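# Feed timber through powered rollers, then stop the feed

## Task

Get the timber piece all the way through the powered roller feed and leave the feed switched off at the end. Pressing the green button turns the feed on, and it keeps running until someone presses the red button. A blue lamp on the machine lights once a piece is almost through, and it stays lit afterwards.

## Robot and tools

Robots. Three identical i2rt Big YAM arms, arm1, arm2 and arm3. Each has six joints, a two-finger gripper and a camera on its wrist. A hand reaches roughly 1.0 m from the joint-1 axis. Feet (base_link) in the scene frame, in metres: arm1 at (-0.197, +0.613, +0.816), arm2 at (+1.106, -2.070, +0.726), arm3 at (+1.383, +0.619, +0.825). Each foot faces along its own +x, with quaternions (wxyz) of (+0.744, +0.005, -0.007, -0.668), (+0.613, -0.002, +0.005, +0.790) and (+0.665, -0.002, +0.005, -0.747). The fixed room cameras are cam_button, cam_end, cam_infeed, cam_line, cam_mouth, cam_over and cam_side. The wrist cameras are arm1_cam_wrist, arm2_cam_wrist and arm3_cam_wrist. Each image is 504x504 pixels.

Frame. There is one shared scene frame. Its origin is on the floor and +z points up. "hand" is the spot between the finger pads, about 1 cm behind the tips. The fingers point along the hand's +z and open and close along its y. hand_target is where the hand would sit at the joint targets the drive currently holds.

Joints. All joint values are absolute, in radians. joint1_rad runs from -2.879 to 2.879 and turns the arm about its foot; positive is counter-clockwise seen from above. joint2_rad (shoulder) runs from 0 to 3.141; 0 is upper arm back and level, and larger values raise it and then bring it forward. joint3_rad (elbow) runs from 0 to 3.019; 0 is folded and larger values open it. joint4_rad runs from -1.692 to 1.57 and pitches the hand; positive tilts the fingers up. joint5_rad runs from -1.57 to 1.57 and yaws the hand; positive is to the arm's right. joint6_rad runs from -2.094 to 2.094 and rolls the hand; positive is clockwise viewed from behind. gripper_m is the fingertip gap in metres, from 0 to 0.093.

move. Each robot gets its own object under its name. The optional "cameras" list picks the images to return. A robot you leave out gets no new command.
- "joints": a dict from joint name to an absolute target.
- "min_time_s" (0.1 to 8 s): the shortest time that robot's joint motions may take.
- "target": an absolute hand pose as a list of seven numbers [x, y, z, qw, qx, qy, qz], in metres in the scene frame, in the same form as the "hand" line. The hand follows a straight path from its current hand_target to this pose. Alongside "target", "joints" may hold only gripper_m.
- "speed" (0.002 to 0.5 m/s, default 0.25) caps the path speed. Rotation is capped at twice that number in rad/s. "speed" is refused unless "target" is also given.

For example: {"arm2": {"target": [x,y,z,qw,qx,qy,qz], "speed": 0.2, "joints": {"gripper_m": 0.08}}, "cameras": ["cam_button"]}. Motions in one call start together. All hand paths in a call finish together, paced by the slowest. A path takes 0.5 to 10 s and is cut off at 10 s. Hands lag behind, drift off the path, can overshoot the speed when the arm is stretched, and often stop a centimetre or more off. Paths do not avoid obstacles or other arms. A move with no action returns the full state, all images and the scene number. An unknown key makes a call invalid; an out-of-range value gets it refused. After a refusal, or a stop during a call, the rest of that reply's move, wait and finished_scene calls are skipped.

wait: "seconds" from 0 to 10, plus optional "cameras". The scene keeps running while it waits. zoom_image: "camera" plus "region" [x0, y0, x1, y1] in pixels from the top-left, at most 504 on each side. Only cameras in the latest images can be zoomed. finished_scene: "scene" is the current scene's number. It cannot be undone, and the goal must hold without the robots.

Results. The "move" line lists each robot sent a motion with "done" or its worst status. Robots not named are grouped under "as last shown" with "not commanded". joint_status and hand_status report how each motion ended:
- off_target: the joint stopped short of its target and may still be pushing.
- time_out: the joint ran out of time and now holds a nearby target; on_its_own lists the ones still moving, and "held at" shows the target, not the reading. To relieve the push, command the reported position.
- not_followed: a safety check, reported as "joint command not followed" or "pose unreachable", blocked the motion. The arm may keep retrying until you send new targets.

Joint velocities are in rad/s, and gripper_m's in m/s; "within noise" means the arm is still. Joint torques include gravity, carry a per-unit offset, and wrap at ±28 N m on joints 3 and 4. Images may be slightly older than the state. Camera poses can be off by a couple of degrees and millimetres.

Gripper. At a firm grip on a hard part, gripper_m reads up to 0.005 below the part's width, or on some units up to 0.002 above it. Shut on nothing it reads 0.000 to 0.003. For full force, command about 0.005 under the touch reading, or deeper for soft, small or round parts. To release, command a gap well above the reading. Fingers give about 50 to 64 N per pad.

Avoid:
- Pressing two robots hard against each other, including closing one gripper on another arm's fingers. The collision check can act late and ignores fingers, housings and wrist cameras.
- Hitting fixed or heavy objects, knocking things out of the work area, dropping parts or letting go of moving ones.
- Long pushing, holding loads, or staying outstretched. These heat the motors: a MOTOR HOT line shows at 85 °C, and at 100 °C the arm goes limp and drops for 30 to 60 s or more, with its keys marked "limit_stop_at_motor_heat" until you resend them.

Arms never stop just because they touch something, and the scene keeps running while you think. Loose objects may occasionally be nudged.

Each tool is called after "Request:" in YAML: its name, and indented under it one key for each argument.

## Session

Request:
move:

Scene clock: 0.00 s.
Joint torques (N m): no reading
Motor temperatures (°C): arm1=[24 32 34 24 25 25 23] | arm2=[29 31 31 25 24 27 26] | arm3=[33 29 29 25 26 26 27]
Heat: arm1: hottest joint3_rad 34 °C; arm2: hottest joint2_rad 31 °C; arm3: hottest joint1_rad 33 °C.
Joint velocities: within noise
arm1.joint_positions: joint1_rad=+0.211 joint2_rad=+0.639 joint3_rad=+1.433 joint4_rad=-1.599 joint5_rad=-0.210 joint6_rad=-0.446 gripper_m=+0.09396
arm1.joint_status: not commanded
arm1.hand: x=-0.1109 y=+0.4404 z=+1.3252 quat_wxyz=(-0.326, -0.327, -0.861, +0.213) (m; scene frame)
arm1.hand_target: x=-0.1117 y=+0.4423 z=+1.3331 quat_wxyz=(-0.332, -0.325, -0.858, +0.221) (m; scene frame)
arm1.hand_status: not commanded
arm2.joint_positions: joint1_rad=-0.399 joint2_rad=+0.565 joint3_rad=+1.446 joint4_rad=-1.217 joint5_rad=-0.052 joint6_rad=-0.466 gripper_m=+0.09396
arm2.joint_status: not commanded
arm2.hand: x=+1.1303 y=-1.8492 z=+1.3273 quat_wxyz=(-0.500, +0.671, -0.468, -0.283) (m; scene frame)
arm2.hand_target: x=+1.1296 y=-1.8536 z=+1.3370 quat_wxyz=(-0.509, +0.666, -0.464, -0.287) (m; scene frame)
arm2.hand_status: not commanded
arm3.joint_positions: joint1_rad=-0.616 joint2_rad=+0.649 joint3_rad=+1.325 joint4_rad=-1.623 joint5_rad=+0.255 joint6_rad=+0.314 gripper_m=+0.09396
arm3.joint_status: not commanded
arm3.hand: x=+1.2199 y=+0.4971 z=+1.2813 quat_wxyz=(-0.061, -0.921, -0.209, +0.325) (m; scene frame)
arm3.hand_target: x=+1.2201 y=+0.4971 z=+1.2941 quat_wxyz=(-0.070, -0.916, -0.206, +0.337) (m; scene frame)
arm3.hand_status: not commanded
pictures: arm1_cam_wrist, arm2_cam_wrist, arm3_cam_wrist, cam_button, cam_end, cam_infeed, cam_line, cam_mouth, cam_over, cam_side
camera_calibration:
arm1_cam_wrist: T_world_to_cam=[[-0.690414, -0.706281, 0.156513, 0.0275642], [-0.723366, 0.671502, -0.16071, -0.158835], [0.00840754, -0.224172, -0.974513, 1.51903], [0, 0, 0, 1]] pos_world=[-0.108636, 0.466651, 1.45048]
arm2_cam_wrist: T_world_to_cam=[[0.907793, 0.0645898, 0.414416, -1.45587], [0.283726, -0.822251, -0.493358, -1.18151], [0.308888, 0.565448, -0.764759, 1.8377], [0, 0, 0, 1]] pos_world=[1.08921, -1.91659, 1.42583]
arm3_cam_wrist: T_world_to_cam=[[-0.431006, 0.9022, 0.0163766, 0.0563141], [0.901372, 0.431313, -0.0387127, -1.26331], [-0.0419901, -0.00192399, -0.999116, 1.45712], [0, 0, 0, 1]] pos_world=[1.22417, 0.49688, 1.406]

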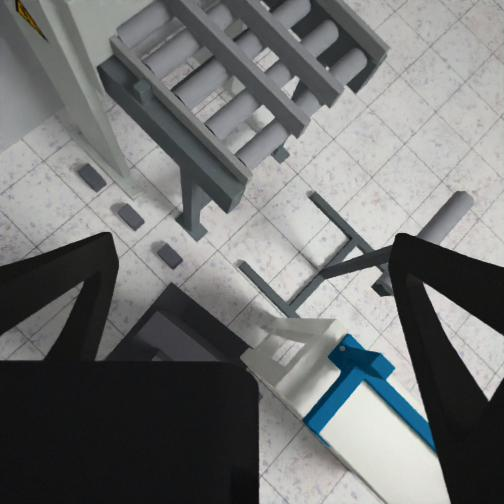

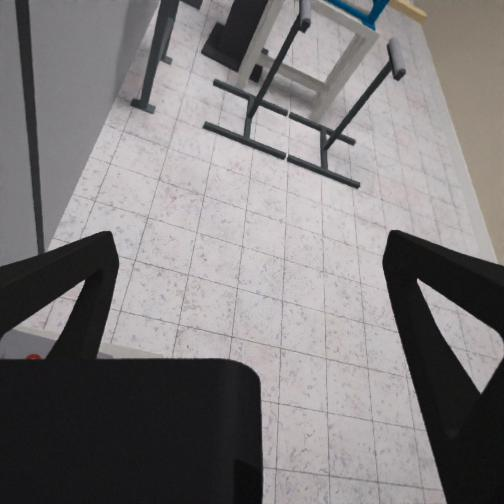

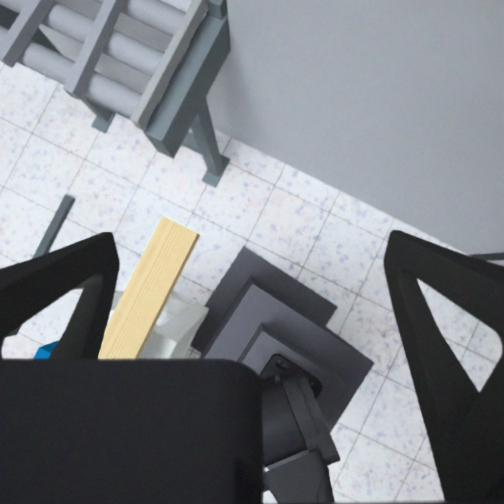

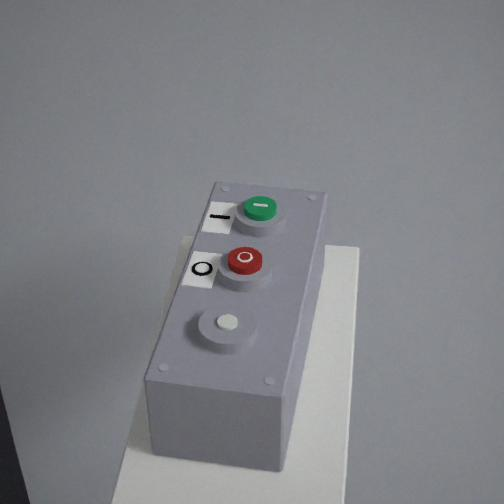

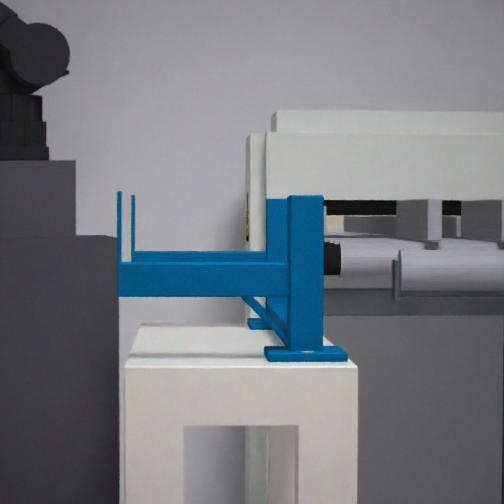

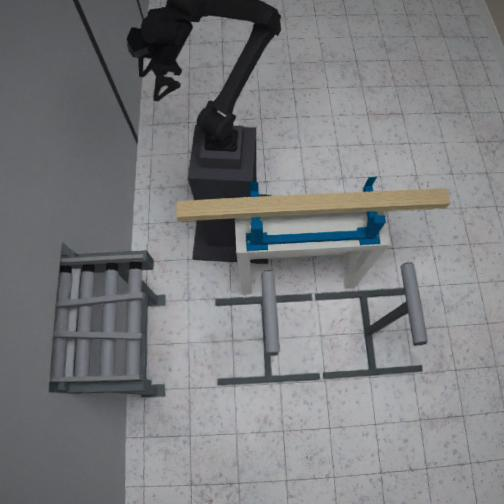

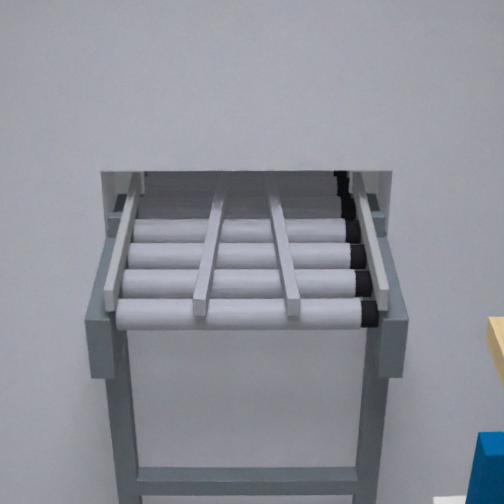

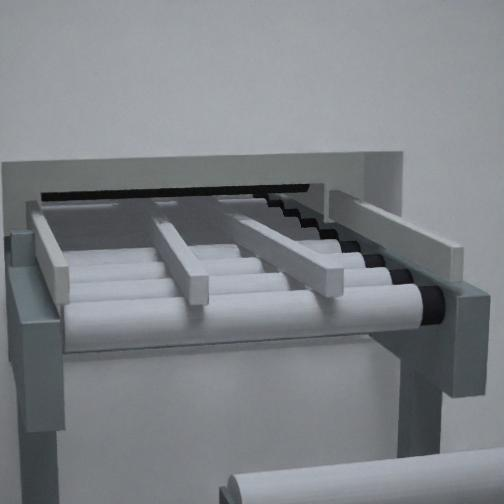

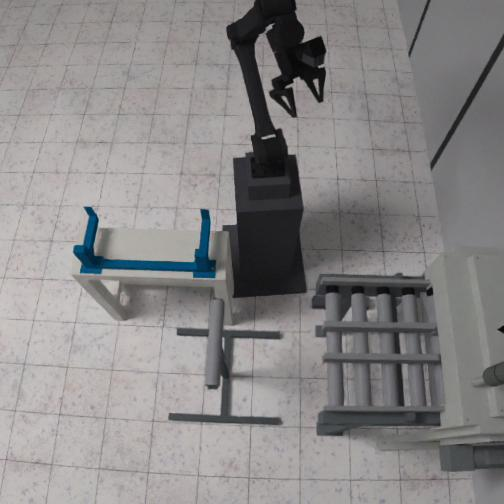

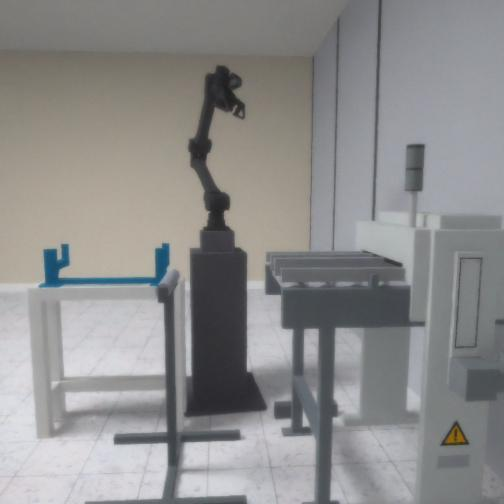

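Request:
zoom_image:
  camera: "cam_infeed"
  region: [160, 160, 460, 290]

Request:
zoom_image:
  camera: "cam_button"
  region: [120, 160, 360, 400]

Request:
zoom_image:
  camera: "cam_line"
  region: [380, 300, 504, 504]

Scaled by 1.680 from the camera's 504x504 image, which has a finer 720x720 frame.

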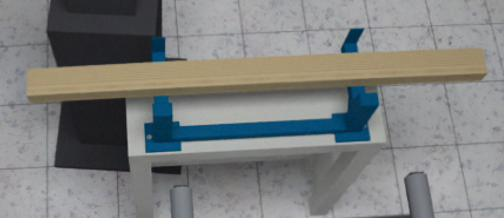

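Scaled by 2.100 from the camera's 504x504 image, which has a finer 720x720 frame.

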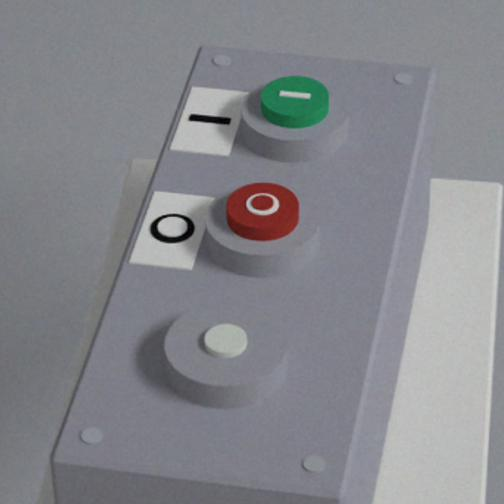

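Scaled by 2.471 from the camera's 504x504 image, which has a finer 720x720 frame.

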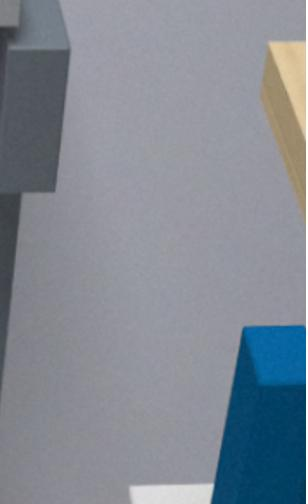

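Request:
zoom_image:
  camera: "cam_infeed"
  region: [165, 180, 265, 250]

Request:
zoom_image:
  camera: "cam_infeed"
  region: [360, 170, 460, 240]

Request:
zoom_image:
  camera: "arm3_cam_wrist"
  region: [60, 200, 260, 380]

Scaled by 5.040 from the camera's 504x504 image, which has a finer 720x720 frame.

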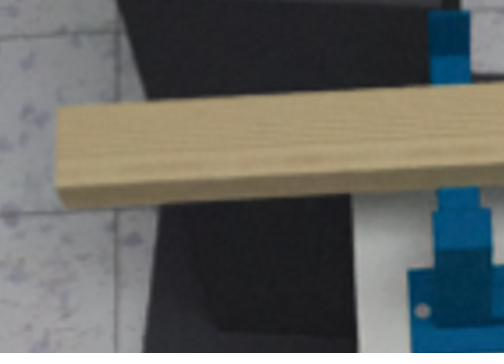

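Scaled by 5.040 from the camera's 504x504 image, which has a finer 720x720 frame.

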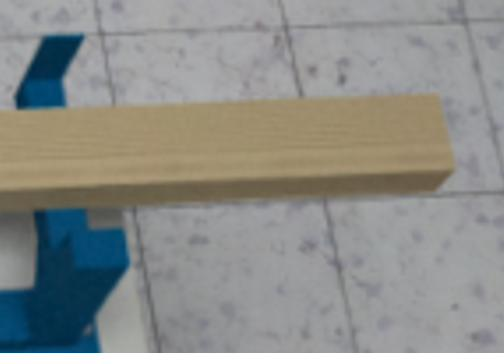

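Scaled by 2.520 from the camera's 504x504 image, which has a finer 720x720 frame.

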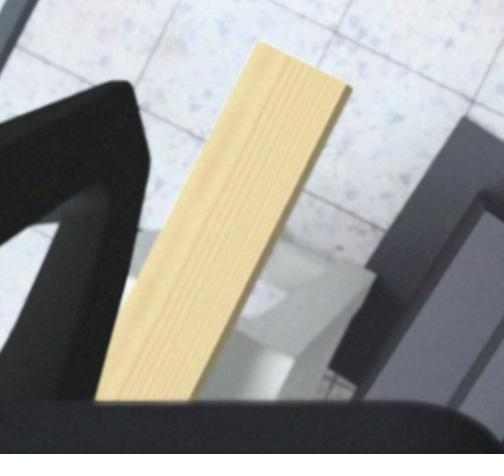

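Request:
move:
  arm3: {"joints": {"joint1_rad": 0.86, "joint2_rad": 1.5, "joint3_rad": 1.45, "joint4_rad": -1.52, "joint5_rad": 0, "joint6_rad": -0.82, "gripper_m": 0.093}, "min_time_s": 3.5}
  arm1: {"joints": {"joint1_rad": 0.023, "joint2_rad": 1.522, "joint3_rad": 1.677, "joint4_rad": -1.65, "joint5_rad": 0.0, "joint6_rad": 1.676, "gripper_m": 0.093}, "min_time_s": 3.5}
  arm2: {"joints": {"joint1_rad": 0.15, "joint2_rad": 1.3, "joint3_rad": 1.3, "joint4_rad": -1.57, "joint5_rad": 0, "joint6_rad": 0, "gripper_m": 0.0}, "min_time_s": 3.5}
  cameras: ["arm3_cam_wrist", "cam_infeed", "cam_button"]

Scene clock: 6.80 s.
Joint torques (N m): arm1=[-0.5 -13.39 13.57 -0.05 0.13 0.26] | arm2=[1.2 -7.41 9.07 0.13 0.1 0.07] | arm3=[0.03 -11.69 13.98 0.72 -0.15 0.04]
Motor temperatures (°C): arm1=[24 32 36 24 25 25 23] | arm2=[29 31 32 25 24 27 26] | arm3=[33 29 30 25 26 26 27]
Heat: arm1: hottest joint3_rad 36 °C; arm2: hottest joint3_rad 32 °C; arm3: hottest joint1_rad 33 °C.
move: arm1 done; arm2 done; arm3 done
Joint velocities: within noise
arm1.joint_positions: joint1_rad=+0.033 joint2_rad=+1.507 joint3_rad=+1.633 joint4_rad=-1.639 joint5_rad=-0.002 joint6_rad=+1.663 gripper_m=+0.09309
arm1.joint_status: all done
arm1.hand: x=-0.1384 y=+0.1599 z=+1.1311 quat_wxyz=(-0.030, -0.999, -0.024, -0.013) (m; scene frame)
arm1.hand_target: x=-0.1426 y=+0.1507 z=+1.1418 quat_wxyz=(-0.039, -0.999, -0.012, -0.013) (m; scene frame)
arm1.hand_status: not commanded
arm2.joint_positions: joint1_rad=+0.143 joint2_rad=+1.284 joint3_rad=+1.301 joint4_rad=-1.561 joint5_rad=-0.003 joint6_rad=-0.010 gripper_m=+0.00036
arm2.joint_status: all done
arm2.hand: x=+0.9650 y=-1.7267 z=+0.9942 quat_wxyz=(-0.002, +0.834, -0.551, -0.010) (m; scene frame)
arm2.hand_target: x=+0.9632 y=-1.7277 z=+0.9884 quat_wxyz=(+0.004, +0.834, -0.552, +0.002) (m; scene frame)
arm2.hand_status: not commanded
arm3.joint_positions: joint1_rad=+0.858 joint2_rad=+1.488 joint3_rad=+1.383 joint4_rad=-1.532 joint5_rad=+0.002 joint6_rad=-0.811 gripper_m=+0.09310
arm3.joint_status: all done
arm3.hand: x=+1.6696 y=+0.3071 z=+1.0465 quat_wxyz=(+0.028, -0.009, -0.999, -0.026) (m; scene frame)
arm3.hand_target: x=+1.6861 y=+0.2911 z=+1.0663 quat_wxyz=(+0.004, -0.003, -1.000, -0.002) (m; scene frame)
arm3.hand_status: not commanded
pictures: arm3_cam_wrist, cam_button, cam_infeed
camera_calibration:
arm3_cam_wrist: T_world_to_cam=[[-0.0170605, -0.99788, -0.0628095, 0.400636], [-0.771767, -0.0267955, 0.635341, 0.633043], [-0.635676, 0.0593135, -0.769674, 1.97331], [0, 0, 0, 1]] pos_world=[1.74978, 0.299706, 1.14177]

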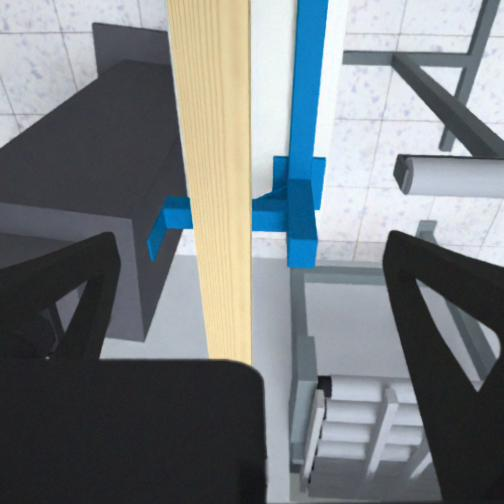

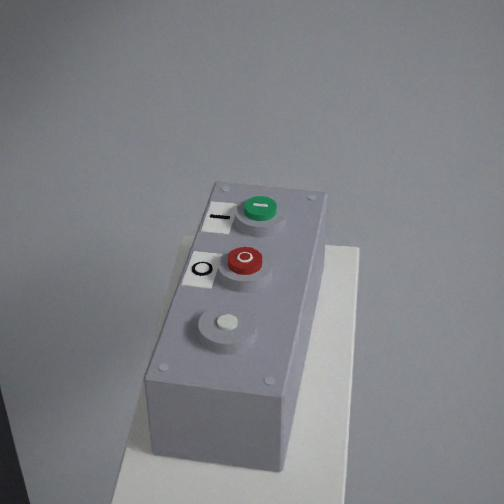

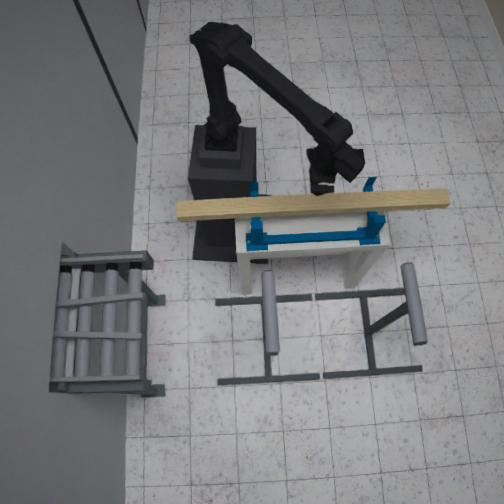

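Request:
move:
  arm3: {"target": [1.714, 0.357, 0.91, 0, 0, 1, 0], "speed": 0.2}
  arm2: {"target": [0.958, -1.75, 0.86, 0, 0.834, -0.552, 0], "speed": 0.2}
  cameras: ["arm3_cam_wrist", "cam_infeed", "cam_button"]

Scene clock: 8.93 s.
Joint torques (N m): arm1=[-0.56 -13.51 13.56 -0.01 0.13 0.26] | arm2=[0.62 -6.53 8.31 0.77 0.11 0.11] | arm3=[0.56 -11.4 7.84 0.9 -0.11 0.14]
Motor temperatures (°C): arm1=[24 32 36 24 25 25 23] | arm2=[29 31 32 25 24 27 26] | arm3=[33 29 30 25 26 26 27]
Heat: arm1: hottest joint3_rad 36 °C; arm2: hottest joint3_rad 32 °C; arm3: hottest joint1_rad 33 °C.
move: arm2 done; arm3 done
Joint velocities: within noise
arm1: as last shown
arm2.joint_positions: joint1_rad=+0.180 joint2_rad=+1.287 joint3_rad=+0.966 joint4_rad=-1.229 joint5_rad=+0.003 joint6_rad=+0.028 gripper_m=+0.00036
arm2.joint_status: not commanded
arm2.hand: x=+0.9614 y=-1.7509 z=+0.8676 quat_wxyz=(-0.002, +0.834, -0.552, -0.006) (m; scene frame)
arm2.hand_target: x=+0.9581 y=-1.7502 z=+0.8601 quat_wxyz=(+0.000, +0.834, -0.552, +0.000) (m; scene frame)
arm2.hand_status: done (0.008 m and 0.7 deg from the pose sent, 0.136 m and 1.1 deg at the start)
arm3.joint_positions: joint1_rad=+1.007 joint2_rad=+1.528 joint3_rad=+1.073 joint4_rad=-1.103 joint5_rad=-0.001 joint6_rad=-0.679 gripper_m=+0.09310
arm3.joint_status: not commanded
arm3.hand: x=+1.7104 y=+0.3553 z=+0.9164 quat_wxyz=(-0.001, +0.000, -1.000, +0.001) (m; scene frame)
arm3.hand_target: x=+1.7139 y=+0.3571 z=+0.9101 quat_wxyz=(+0.000, +0.000, -1.000, +0.000) (m; scene frame)
arm3.hand_status: done (0.008 m and 0.2 deg from the pose sent, 0.152 m and 4.5 deg at the start)
pictures: arm3_cam_wrist, cam_button, cam_infeed
camera_calibration:
arm3_cam_wrist: T_world_to_cam=[[0.00252153, -0.999962, -0.00836092, 0.358584], [-0.80676, -0.00697448, 0.590838, 0.84197], [-0.590874, 0.00525544, -0.806747, 1.87284], [0, 0, 0, 1]] pos_world=[1.78498, 0.3546, 1.01644]

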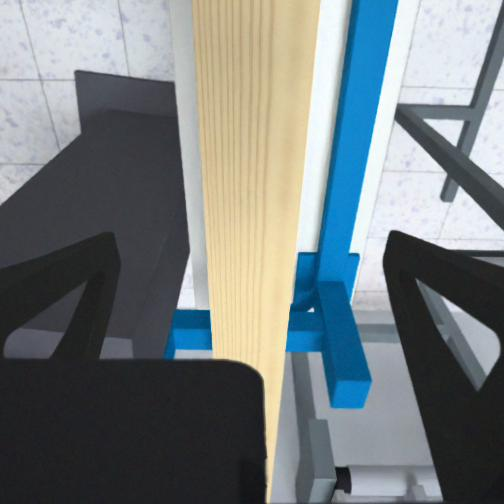

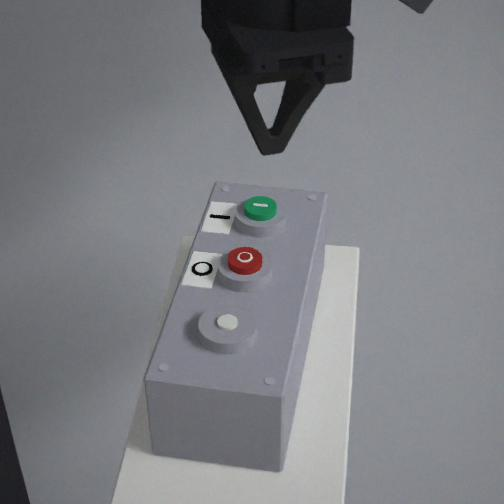

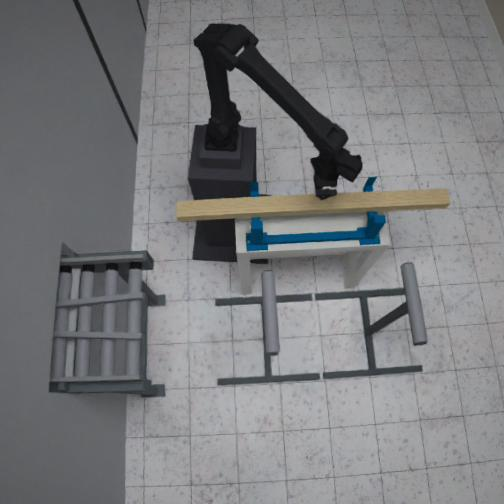

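Request:
move:
  arm3: {"target": [1.716, 0.366, 0.84, 0, 0, 1, 0], "speed": 0.15}
  arm2: {"target": [0.951, -1.757, 0.83, 0, 0.834, -0.552, 0], "speed": 0.15}
  cameras: ["arm3_cam_wrist", "cam_infeed", "cam_button"]

Request:
zoom_image:
  camera: "cam_infeed"
  region: [280, 140, 380, 230]

Scene clock: 10.60 s.
Joint torques (N m): arm1=[-0.56 -13.51 13.53 -0.03 0.13 0.26] | arm2=[0.5 -6.36 8.27 1.02 0.11 0.11] | arm3=[0.62 -11.63 7.06 0.81 -0.1 0.18]
Motor temperatures (°C): arm1=[24 32 36 24 25 25 23] | arm2=[29 31 32 25 24 27 26] | arm3=[33 29 30 25 26 26 27]
Heat: arm1: hottest joint3_rad 36 °C; arm2: hottest joint3_rad 32 °C; arm3: hottest joint1_rad 33 °C.
move: arm2 done; arm3 done
Joint velocities: within noise
arm1: as last shown
arm2.joint_positions: joint1_rad=+0.207 joint2_rad=+1.313 joint3_rad=+0.905 joint4_rad=-1.142 joint5_rad=+0.003 joint6_rad=+0.055 gripper_m=+0.00036
arm2.joint_status: not commanded
arm2.hand: x=+0.9539 y=-1.7571 z=+0.8375 quat_wxyz=(-0.002, +0.834, -0.551, -0.006) (m; scene frame)
arm2.hand_target: x=+0.9511 y=-1.7571 z=+0.8301 quat_wxyz=(+0.000, +0.834, -0.552, +0.000) (m; scene frame)
arm2.hand_status: done (0.008 m and 0.7 deg from the pose sent, 0.039 m and 0.7 deg at the start)
arm3.joint_positions: joint1_rad=+1.026 joint2_rad=+1.625 joint3_rad=+0.974 joint4_rad=-0.908 joint5_rad=-0.001 joint6_rad=-0.659 gripper_m=+0.09310
arm3.joint_status: not commanded
arm3.hand: x=+1.7124 y=+0.3635 z=+0.8458 quat_wxyz=(+0.000, +0.000, -1.000, +0.000) (m; scene frame)
arm3.hand_target: x=+1.7158 y=+0.3661 z=+0.8401 quat_wxyz=(+0.000, +0.000, -1.000, +0.000) (m; scene frame)
arm3.hand_status: done (0.007 m and 0.1 deg from the pose sent, 0.077 m and 0.2 deg at the start)
pictures: arm3_cam_wrist, cam_button, cam_infeed
camera_calibration:
arm3_cam_wrist: T_world_to_cam=[[0.00105289, -0.999954, -0.00952807, 0.369715], [-0.806179, -0.00648626, 0.591636, 0.883523], [-0.59167, 0.00705841, -0.806149, 1.81721], [0, 0, 0, 1]] pos_world=[1.78708, 0.362602, 0.94574]

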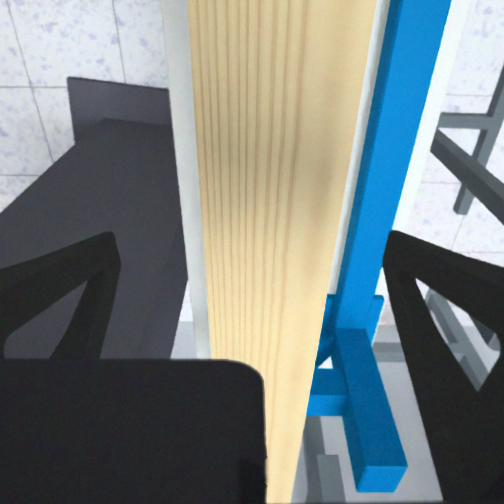

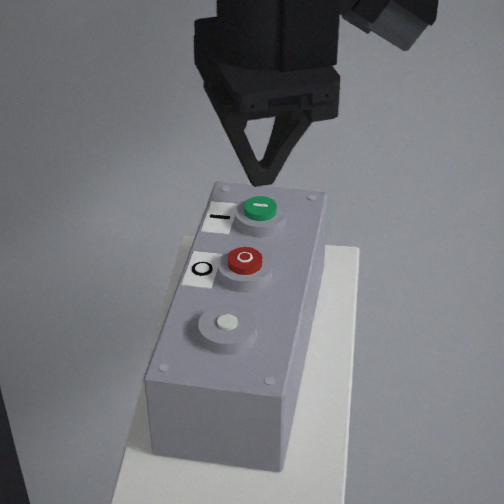

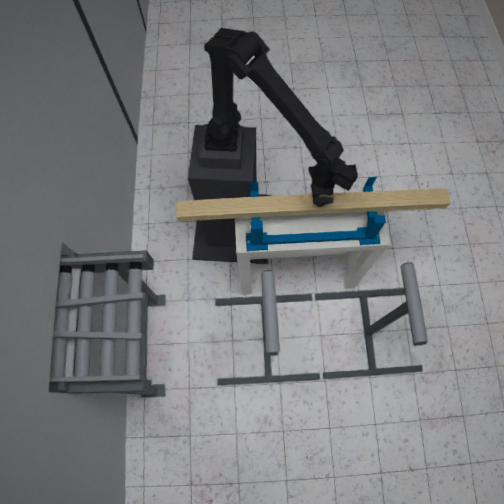

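Scaled by 5.040 from the camera's 504x504 image, which has a finer 720x720 frame.

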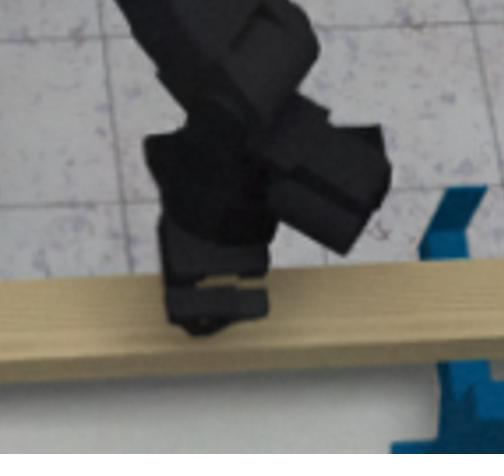

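Request:
move:
  arm3: {"target": [1.703, 0.357, 0.79, 0, 0, 1, 0], "speed": 0.12}
  arm2: {"target": [0.951, -1.757, 0.80, 0, 0.834, -0.552, 0], "speed": 0.06}
  cameras: ["arm3_cam_wrist", "cam_infeed", "cam_button"]

Request:
zoom_image:
  camera: "cam_infeed"
  region: [280, 140, 380, 230]

Scene clock: 12.63 s.
Joint torques (N m): arm1=[-0.67 -13.51 13.59 -0.02 0.13 0.26] | arm2=[0.09 -6.48 7.1 1.65 0.06 0.11] | arm3=[-0.73 -11.99 6.16 0.85 -0.12 0.01]
Motor temperatures (°C): arm1=[24 32 36 24 25 25 23] | arm2=[29 31 32 25 24 27 26] | arm3=[33 29 30 25 26 26 27]
Heat: arm1: hottest joint3_rad 36 °C; arm2: hottest joint3_rad 32 °C; arm3: hottest joint1_rad 33 °C.
move: arm2 off_target; arm3 done
Joint velocities: within noise
arm1: as last shown
arm2.joint_positions: joint1_rad=+0.207 joint2_rad=+1.338 joint3_rad=+0.864 joint4_rad=-1.072 joint5_rad=+0.003 joint6_rad=+0.055 gripper_m=+0.00036
arm2.joint_status: not commanded
arm2.hand: x=+0.9538 y=-1.7571 z=+0.8157 quat_wxyz=(-0.003, +0.834, -0.551, -0.008) (m; scene frame)
arm2.hand_target: x=+0.9514 y=-1.7577 z=+0.8005 quat_wxyz=(+0.000, +0.834, -0.552, +0.000) (m; scene frame)
arm2.hand_status: off_target (0.016 m and 1.0 deg from the pose sent, 0.038 m and 0.7 deg at the start)
arm3.joint_positions: joint1_rad=+1.009 joint2_rad=+1.711 joint3_rad=+0.922 joint4_rad=-0.765 joint5_rad=-0.001 joint6_rad=-0.677 gripper_m=+0.09310
arm3.joint_status: not commanded
arm3.hand: x=+1.7062 y=+0.3594 z=+0.7975 quat_wxyz=(-0.002, +0.000, -1.000, +0.002) (m; scene frame)
arm3.hand_target: x=+1.7030 y=+0.3571 z=+0.7902 quat_wxyz=(+0.000, +0.000, -1.000, +0.000) (m; scene frame)
arm3.hand_status: done (0.008 m and 0.4 deg from the pose sent, 0.057 m and 0.1 deg at the start)
pictures: arm3_cam_wrist, cam_button, cam_infeed
camera_calibration:
arm3_cam_wrist: T_world_to_cam=[[0.00261978, -0.999977, -0.00619181, 0.359886], [-0.808332, -0.00576289, 0.588698, 0.912929], [-0.58872, 0.00346278, -0.808329, 1.77261], [0, 0, 0, 1]] pos_world=[1.78058, 0.359001, 0.897638]

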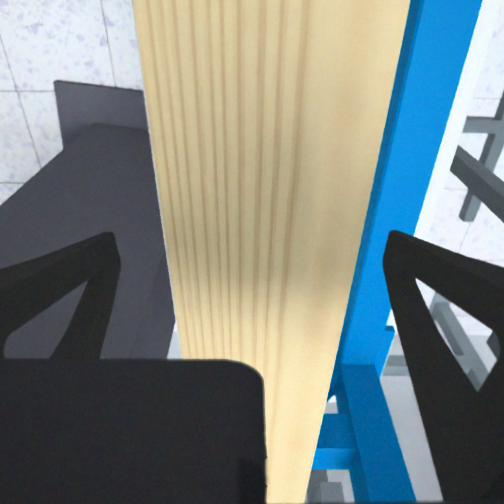

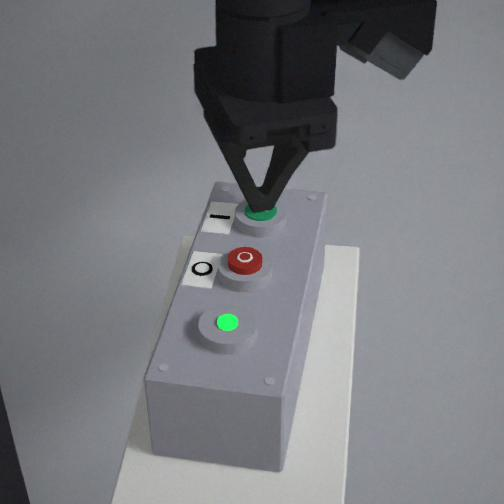

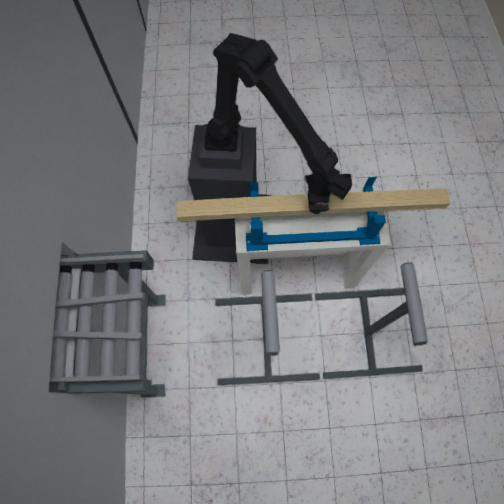

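Scaled by 5.040 from the camera's 504x504 image, which has a finer 720x720 frame.

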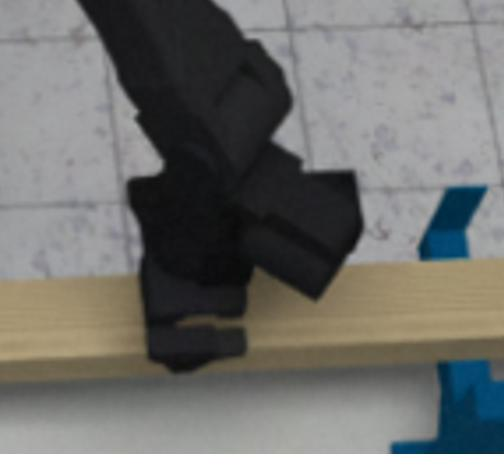

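Request:
move:
  arm3: {"target": [1.700, 0.3545, 0.746, 0, 0, 1, 0], "speed": 0.1}
  arm2: {"target": [0.951, -1.757, 0.86, 0, 0.834, -0.552, 0], "speed": 0.1}
  cameras: ["arm3_cam_wrist", "cam_infeed", "cam_button"]

Request:
zoom_image:
  camera: "cam_infeed"
  region: [280, 140, 380, 230]

Scene clock: 14.37 s.
Joint torques (N m): arm1=[-0.56 -13.51 13.57 -0.01 0.13 0.27] | arm2=[0.5 -9.11 11.11 -0.09 0.04 0.09] | arm3=[-0.97 -12.34 5.26 0.9 -0.11 0.04]
Motor temperatures (°C): arm1=[24 32 37 24 25 25 23] | arm2=[29 31 32 25 24 27 26] | arm3=[33 29 30 25 26 26 27]
Heat: arm1: hottest joint3_rad 37 °C; arm2: hottest joint3_rad 32 °C; arm3: hottest joint1_rad 33 °C.
move: arm2 off_target; arm3 done
Joint velocities: arm1=[within noise] | arm2=[-0.005 -0.005 -0.012 -0.022 -0.154 0.081 0] | arm3=[within noise]
arm1: as last shown
arm2.joint_positions: joint1_rad=+0.207 joint2_rad=+1.304 joint3_rad=+0.915 joint4_rad=-1.210 joint5_rad=+0.003 joint6_rad=+0.055 gripper_m=+0.00036
arm2.joint_status: not commanded
arm2.hand: x=+0.9595 y=-1.7683 z=+0.8440 quat_wxyz=(+0.010, +0.834, -0.551, +0.015) (m; scene frame)
arm2.hand_target: x=+0.9513 y=-1.7576 z=+0.8599 quat_wxyz=(+0.000, +0.834, -0.552, +0.000) (m; scene frame)
arm2.hand_status: off_target (0.021 m and 2.1 deg from the pose sent, 0.044 m and 1.0 deg at the start)
arm3.joint_positions: joint1_rad=+1.002 joint2_rad=+1.807 joint3_rad=+0.900 joint4_rad=-0.644 joint5_rad=-0.001 joint6_rad=-0.686 gripper_m=+0.09310
arm3.joint_status: not commanded
arm3.hand: x=+1.7052 y=+0.3561 z=+0.7546 quat_wxyz=(-0.004, +0.001, -1.000, +0.003) (m; scene frame)
arm3.hand_target: x=+1.6999 y=+0.3546 z=+0.7463 quat_wxyz=(+0.000, +0.000, -1.000, +0.000) (m; scene frame)
arm3.hand_status: done (0.010 m and 0.6 deg from the pose sent, 0.052 m and 0.3 deg at the start)
pictures: arm3_cam_wrist, cam_button, cam_infeed
camera_calibration:
arm3_cam_wrist: T_world_to_cam=[[0.00412425, -0.999984, -0.00393022, 0.352016], [-0.809841, -0.00564563, 0.586622, 0.941417], [-0.586635, 0.000763475, -0.809851, 1.73589], [0, 0, 0, 1]] pos_world=[1.77928, 0.356, 0.854937]

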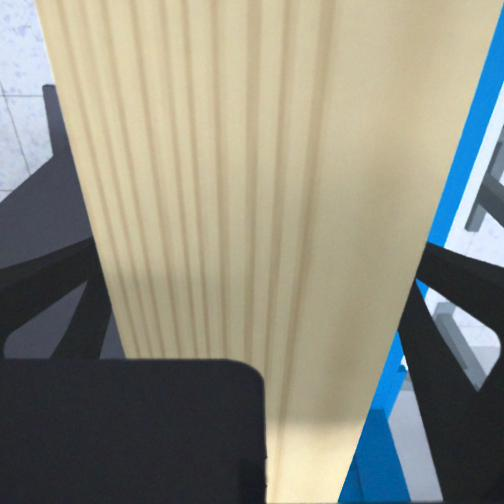

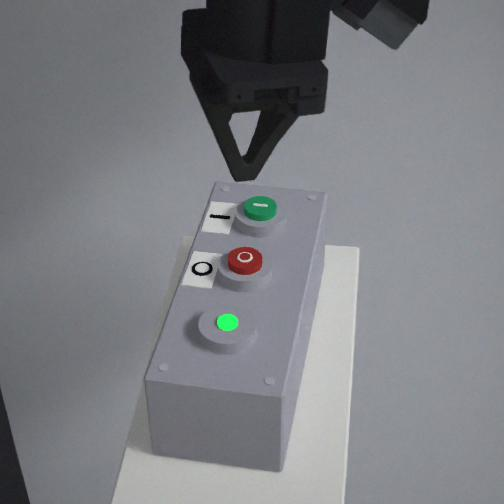

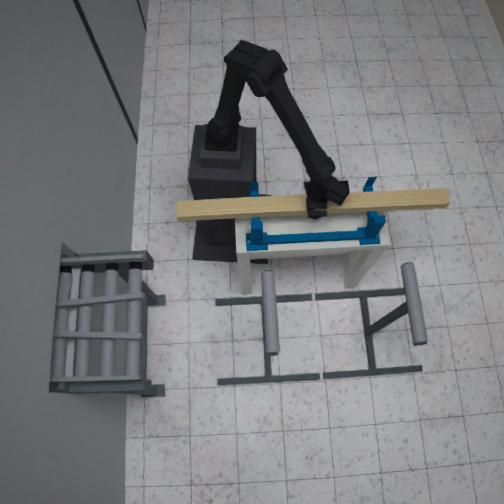

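Scaled by 5.040 from the camera's 504x504 image, which has a finer 720x720 frame.

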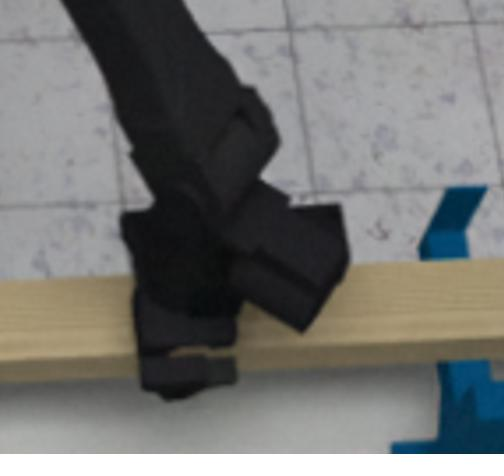

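Request:
move:
  arm3: {"joints": {"gripper_m": 0.045}}
  cameras: ["arm3_cam_wrist", "cam_mouth"]

Scene clock: 15.13 s.
Joint torques (N m): arm1=[-0.5 -13.51 13.57 -0.01 0.13 0.27] | arm2=[1.08 -8.41 10.82 0.08 0.1 0.05] | arm3=[-0.97 -12.45 5.26 0.84 -0.2 0.01]
Motor temperatures (°C): arm1=[24 32 37 24 25 25 23] | arm2=[29 31 33 25 24 27 26] | arm3=[33 29 30 25 26 26 27]
Heat: arm1: hottest joint3_rad 37 °C; arm2: hottest joint3_rad 33 °C; arm3: hottest joint1_rad 33 °C.
move: arm3 off_target
Joint velocities: within noise
arm1, arm2: as last shown
arm2.hand: x=+0.9595 y=-1.7683 z=+0.8440 quat_wxyz=(+0.010, +0.834, -0.552, +0.015) (m; scene frame)
arm3.joint_positions: joint1_rad=+1.002 joint2_rad=+1.807 joint3_rad=+0.900 joint4_rad=-0.641 joint5_rad=+0.001 joint6_rad=-0.684 gripper_m=+0.06210
arm3.joint_status: gripper_m off_target (ended at +0.06213, target +0.04500)
arm3.hand: x=+1.7054 y=+0.3555 z=+0.7544 quat_wxyz=(-0.004, +0.000, -1.000, +0.005) (m; scene frame)
arm3.hand_target: x=+1.6999 y=+0.3547 z=+0.7462 quat_wxyz=(+0.000, +0.000, -1.000, +0.000) (m; scene frame)
arm3.hand_status: not commanded
pictures: arm3_cam_wrist, cam_mouth
camera_calibration:
arm3_cam_wrist: T_world_to_cam=[[0.00177791, -0.999998, -0.00102174, 0.353213], [-0.810209, -0.00203936, 0.586137, 0.941338], [-0.586138, -0.000214275, -0.810211, 1.73564], [0, 0, 0, 1]] pos_world=[1.77937, 0.355504, 0.854839]

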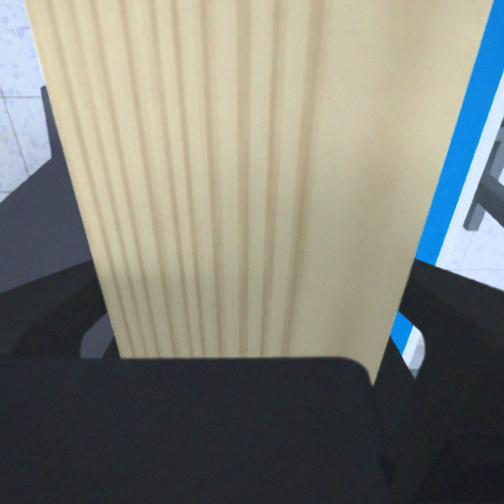

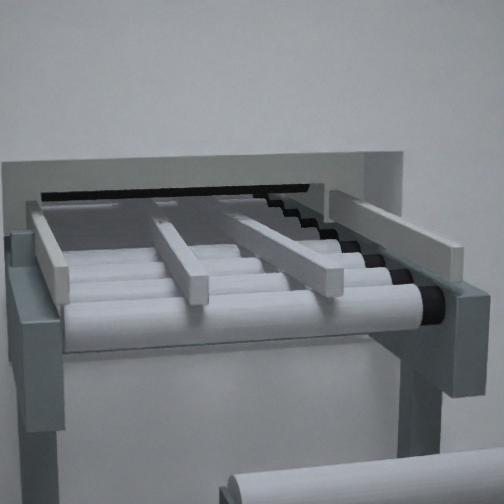

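Request:
move:
  arm3: {"joints": {"joint1_rad": 1.002, "joint2_rad": 1.486, "joint3_rad": 1.128, "joint4_rad": -1.033, "joint5_rad": 0, "joint6_rad": -0.685}, "min_time_s": 2.5}
  arm2: {"target": [1.005, -1.755, 0.86, 0, 0.834, -0.552, 0], "speed": 0.1}
  cameras: ["cam_infeed", "cam_mouth", "cam_button", "arm3_cam_wrist"]

Scene clock: 20.63 s.
Joint torques (N m): arm1=[-0.5 -13.39 13.56 -0.03 0.13 0.26] | arm2=[-0.03 -8.29 8.2 -0.06 -0.04 -0.1] | arm3=[-0.09 -18.32 15.71 0.05 -0.1 0.1]
Motor temperatures (°C): arm1=[24 32 37 24 25 25 23] | arm2=[29 31 33 25 24 27 26] | arm3=[33 30 31 25 26 26 27]
Heat: arm1: hottest joint3_rad 37 °C; arm2: hottest joint3_rad 33 °C; arm3: hottest joint1_rad 33 °C.
move: arm2 done; arm3 time_out
Joint velocities: within noise
arm1: as last shown
arm2.joint_positions: joint1_rad=+0.072 joint2_rad=+1.260 joint3_rad=+0.915 joint4_rad=-1.215 joint5_rad=+0.006 joint6_rad=-0.075 gripper_m=+0.00036
arm2.joint_status: not commanded
arm2.hand: x=+1.0018 y=-1.7523 z=+0.8577 quat_wxyz=(-0.001, +0.833, -0.553, +0.000) (m; scene frame)
arm2.hand_target: x=+1.0050 y=-1.7550 z=+0.8598 quat_wxyz=(+0.000, +0.834, -0.552, +0.000) (m; scene frame)
arm2.hand_status: done (0.005 m and 0.2 deg from the pose sent, 0.050 m and 2.1 deg at the start)
arm3.joint_positions: joint1_rad=+1.002 joint2_rad=+1.564 joint3_rad=+1.023 joint4_rad=-1.023 joint5_rad=+0.000 joint6_rad=-0.685 gripper_m=+0.06210
arm3.joint_status: joint3_rad time_out (moved +0.122 of +0.228); the others done
arm3.on_its_own: joint3_rad reads +1.023 and still pushes toward +1.128 since a time_out
arm3.hand: x=+1.7057 y=+0.3558 z=+0.8851 quat_wxyz=(+0.002, +0.000, -1.000, -0.001) (m; scene frame)
arm3.hand_target: x=+1.7400 y=+0.3281 z=+0.9557 quat_wxyz=(-0.065, +0.001, -0.996, +0.054) (m; scene frame)
arm3.hand_status: not commanded
pictures: arm3_cam_wrist, cam_button, cam_infeed, cam_mouth
camera_calibration:
arm3_cam_wrist: T_world_to_cam=[[0.00289668, -0.999923, -0.0120306, 0.36146], [-0.803312, -0.00949169, 0.595483, 0.847572], [-0.595551, 0.00793942, -0.803278, 1.84881], [0, 0, 0, 1]] pos_world=[1.78088, 0.354798, 0.984744]

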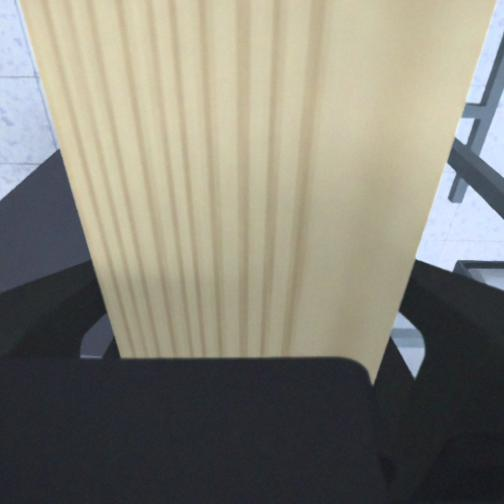

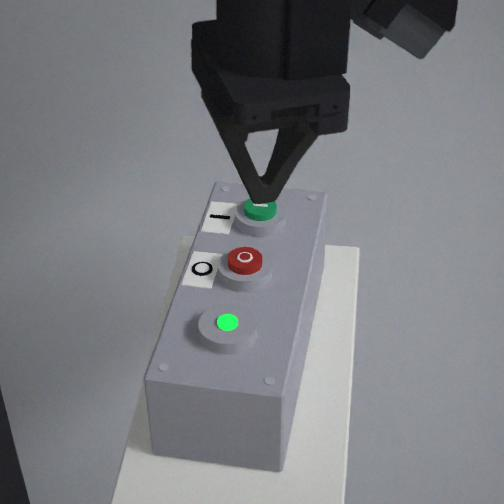

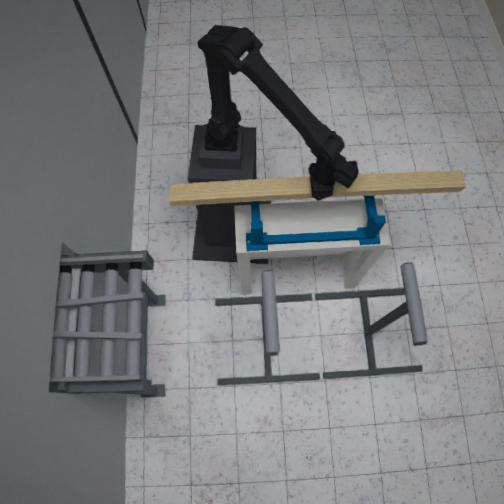

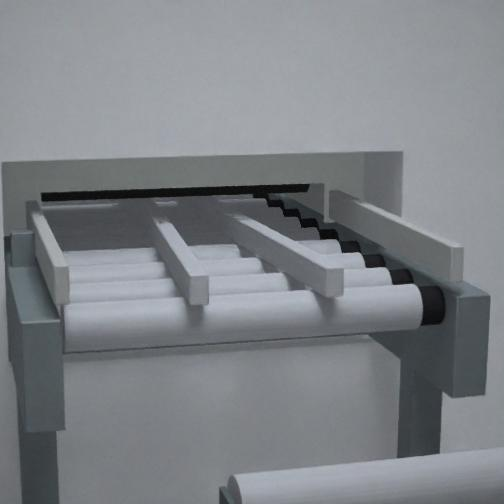

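Request:
move:
  arm3: {"joints": {"joint1_rad": 0.221, "joint2_rad": 2.017, "joint3_rad": 1.883, "joint4_rad": -1.265, "joint5_rad": 0, "joint6_rad": -1.468}, "min_time_s": 4.5}
  arm2: {"target": [1.012, -1.764, 0.835, 0, 0.834, -0.552, 0], "speed": 0.05}
  cameras: ["cam_infeed", "cam_mouth", "cam_button", "cam_line"]

Scene clock: 29.07 s.
Joint torques (N m): arm1=[-0.56 -13.45 13.55 -0.06 0.13 0.25] | arm2=[-0.85 -8 7.84 0.75 -0.05 -0.11] | arm3=[-0.15 -24.23 17.85 -0.06 -0.16 0.05]
Motor temperatures (°C): arm1=[24 32 39 24 25 25 23] | arm2=[28 31 33 25 24 27 26] | arm3=[33 30 34 25 26 26 28]
Heat: arm1: hottest joint3_rad 39 °C; arm2: hottest joint3_rad 33 °C; arm3: hottest joint3_rad 34 °C.
move: arm2 moving; arm3 time_out
Joint velocities: within noise
arm1: as last shown
arm2.joint_positions: joint1_rad=+0.062 joint2_rad=+1.259 joint3_rad=+0.843 joint4_rad=-1.165 joint5_rad=+0.006 joint6_rad=-0.088 gripper_m=+0.00036
arm2.joint_status: not commanded
arm2.hand: x=+1.0098 y=-1.7662 z=+0.8327 quat_wxyz=(+0.005, +0.834, -0.552, +0.008) (m; scene frame)
arm2.hand_target: x=+1.0120 y=-1.7640 z=+0.8350 quat_wxyz=(+0.000, +0.834, -0.552, +0.000) (m; scene frame)
arm2.hand_status: moving (0.004 m and 1.1 deg from the pose sent, 0.028 m and 0.2 deg at the start)
arm3.joint_positions: joint1_rad=+0.220 joint2_rad=+2.067 joint3_rad=+1.758 joint4_rad=-1.254 joint5_rad=+0.001 joint6_rad=-1.461 gripper_m=+0.06210
arm3.joint_status: joint3_rad time_out (moved +0.736 of +0.860); the others done
arm3.on_its_own: joint3_rad reads +1.758 and still pushes toward +1.871 since a time_out
arm3.hand: x=+1.4489 y=-0.0053 z=+0.8882 quat_wxyz=(+0.005, -0.002, -1.000, +0.002) (m; scene frame)
arm3.hand_target: x=+1.4538 y=-0.0414 z=+0.9628 quat_wxyz=(-0.004, +0.002, -0.997, +0.076) (m; scene frame)
arm3.hand_status: not commanded
pictures: cam_button, cam_infeed, cam_line, cam_mouth

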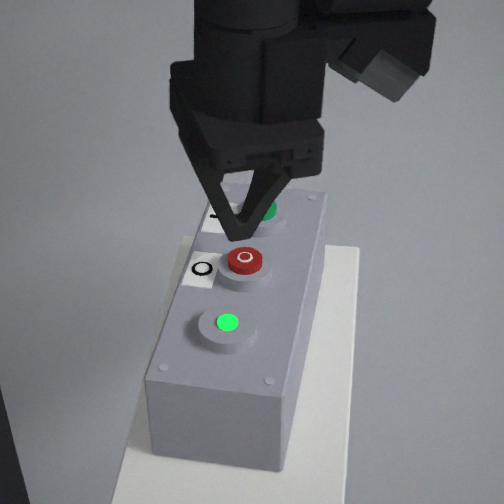

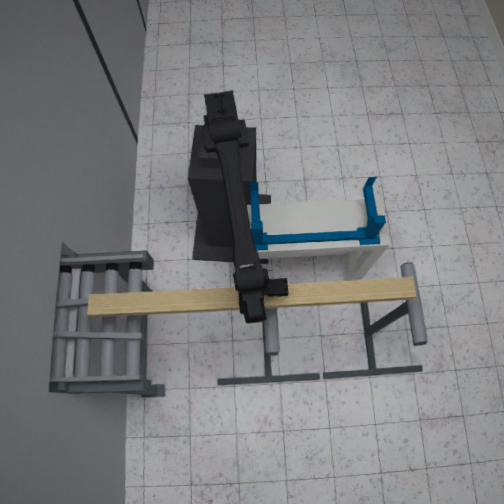

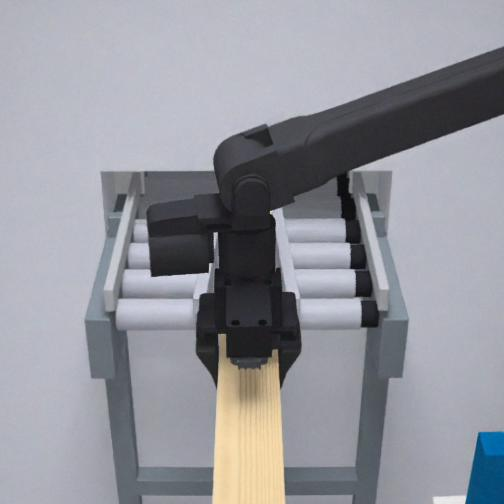

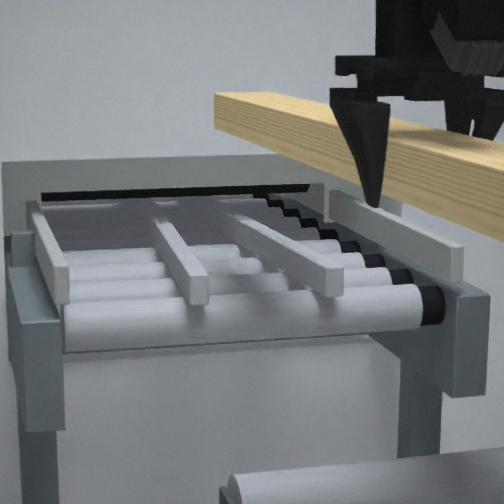

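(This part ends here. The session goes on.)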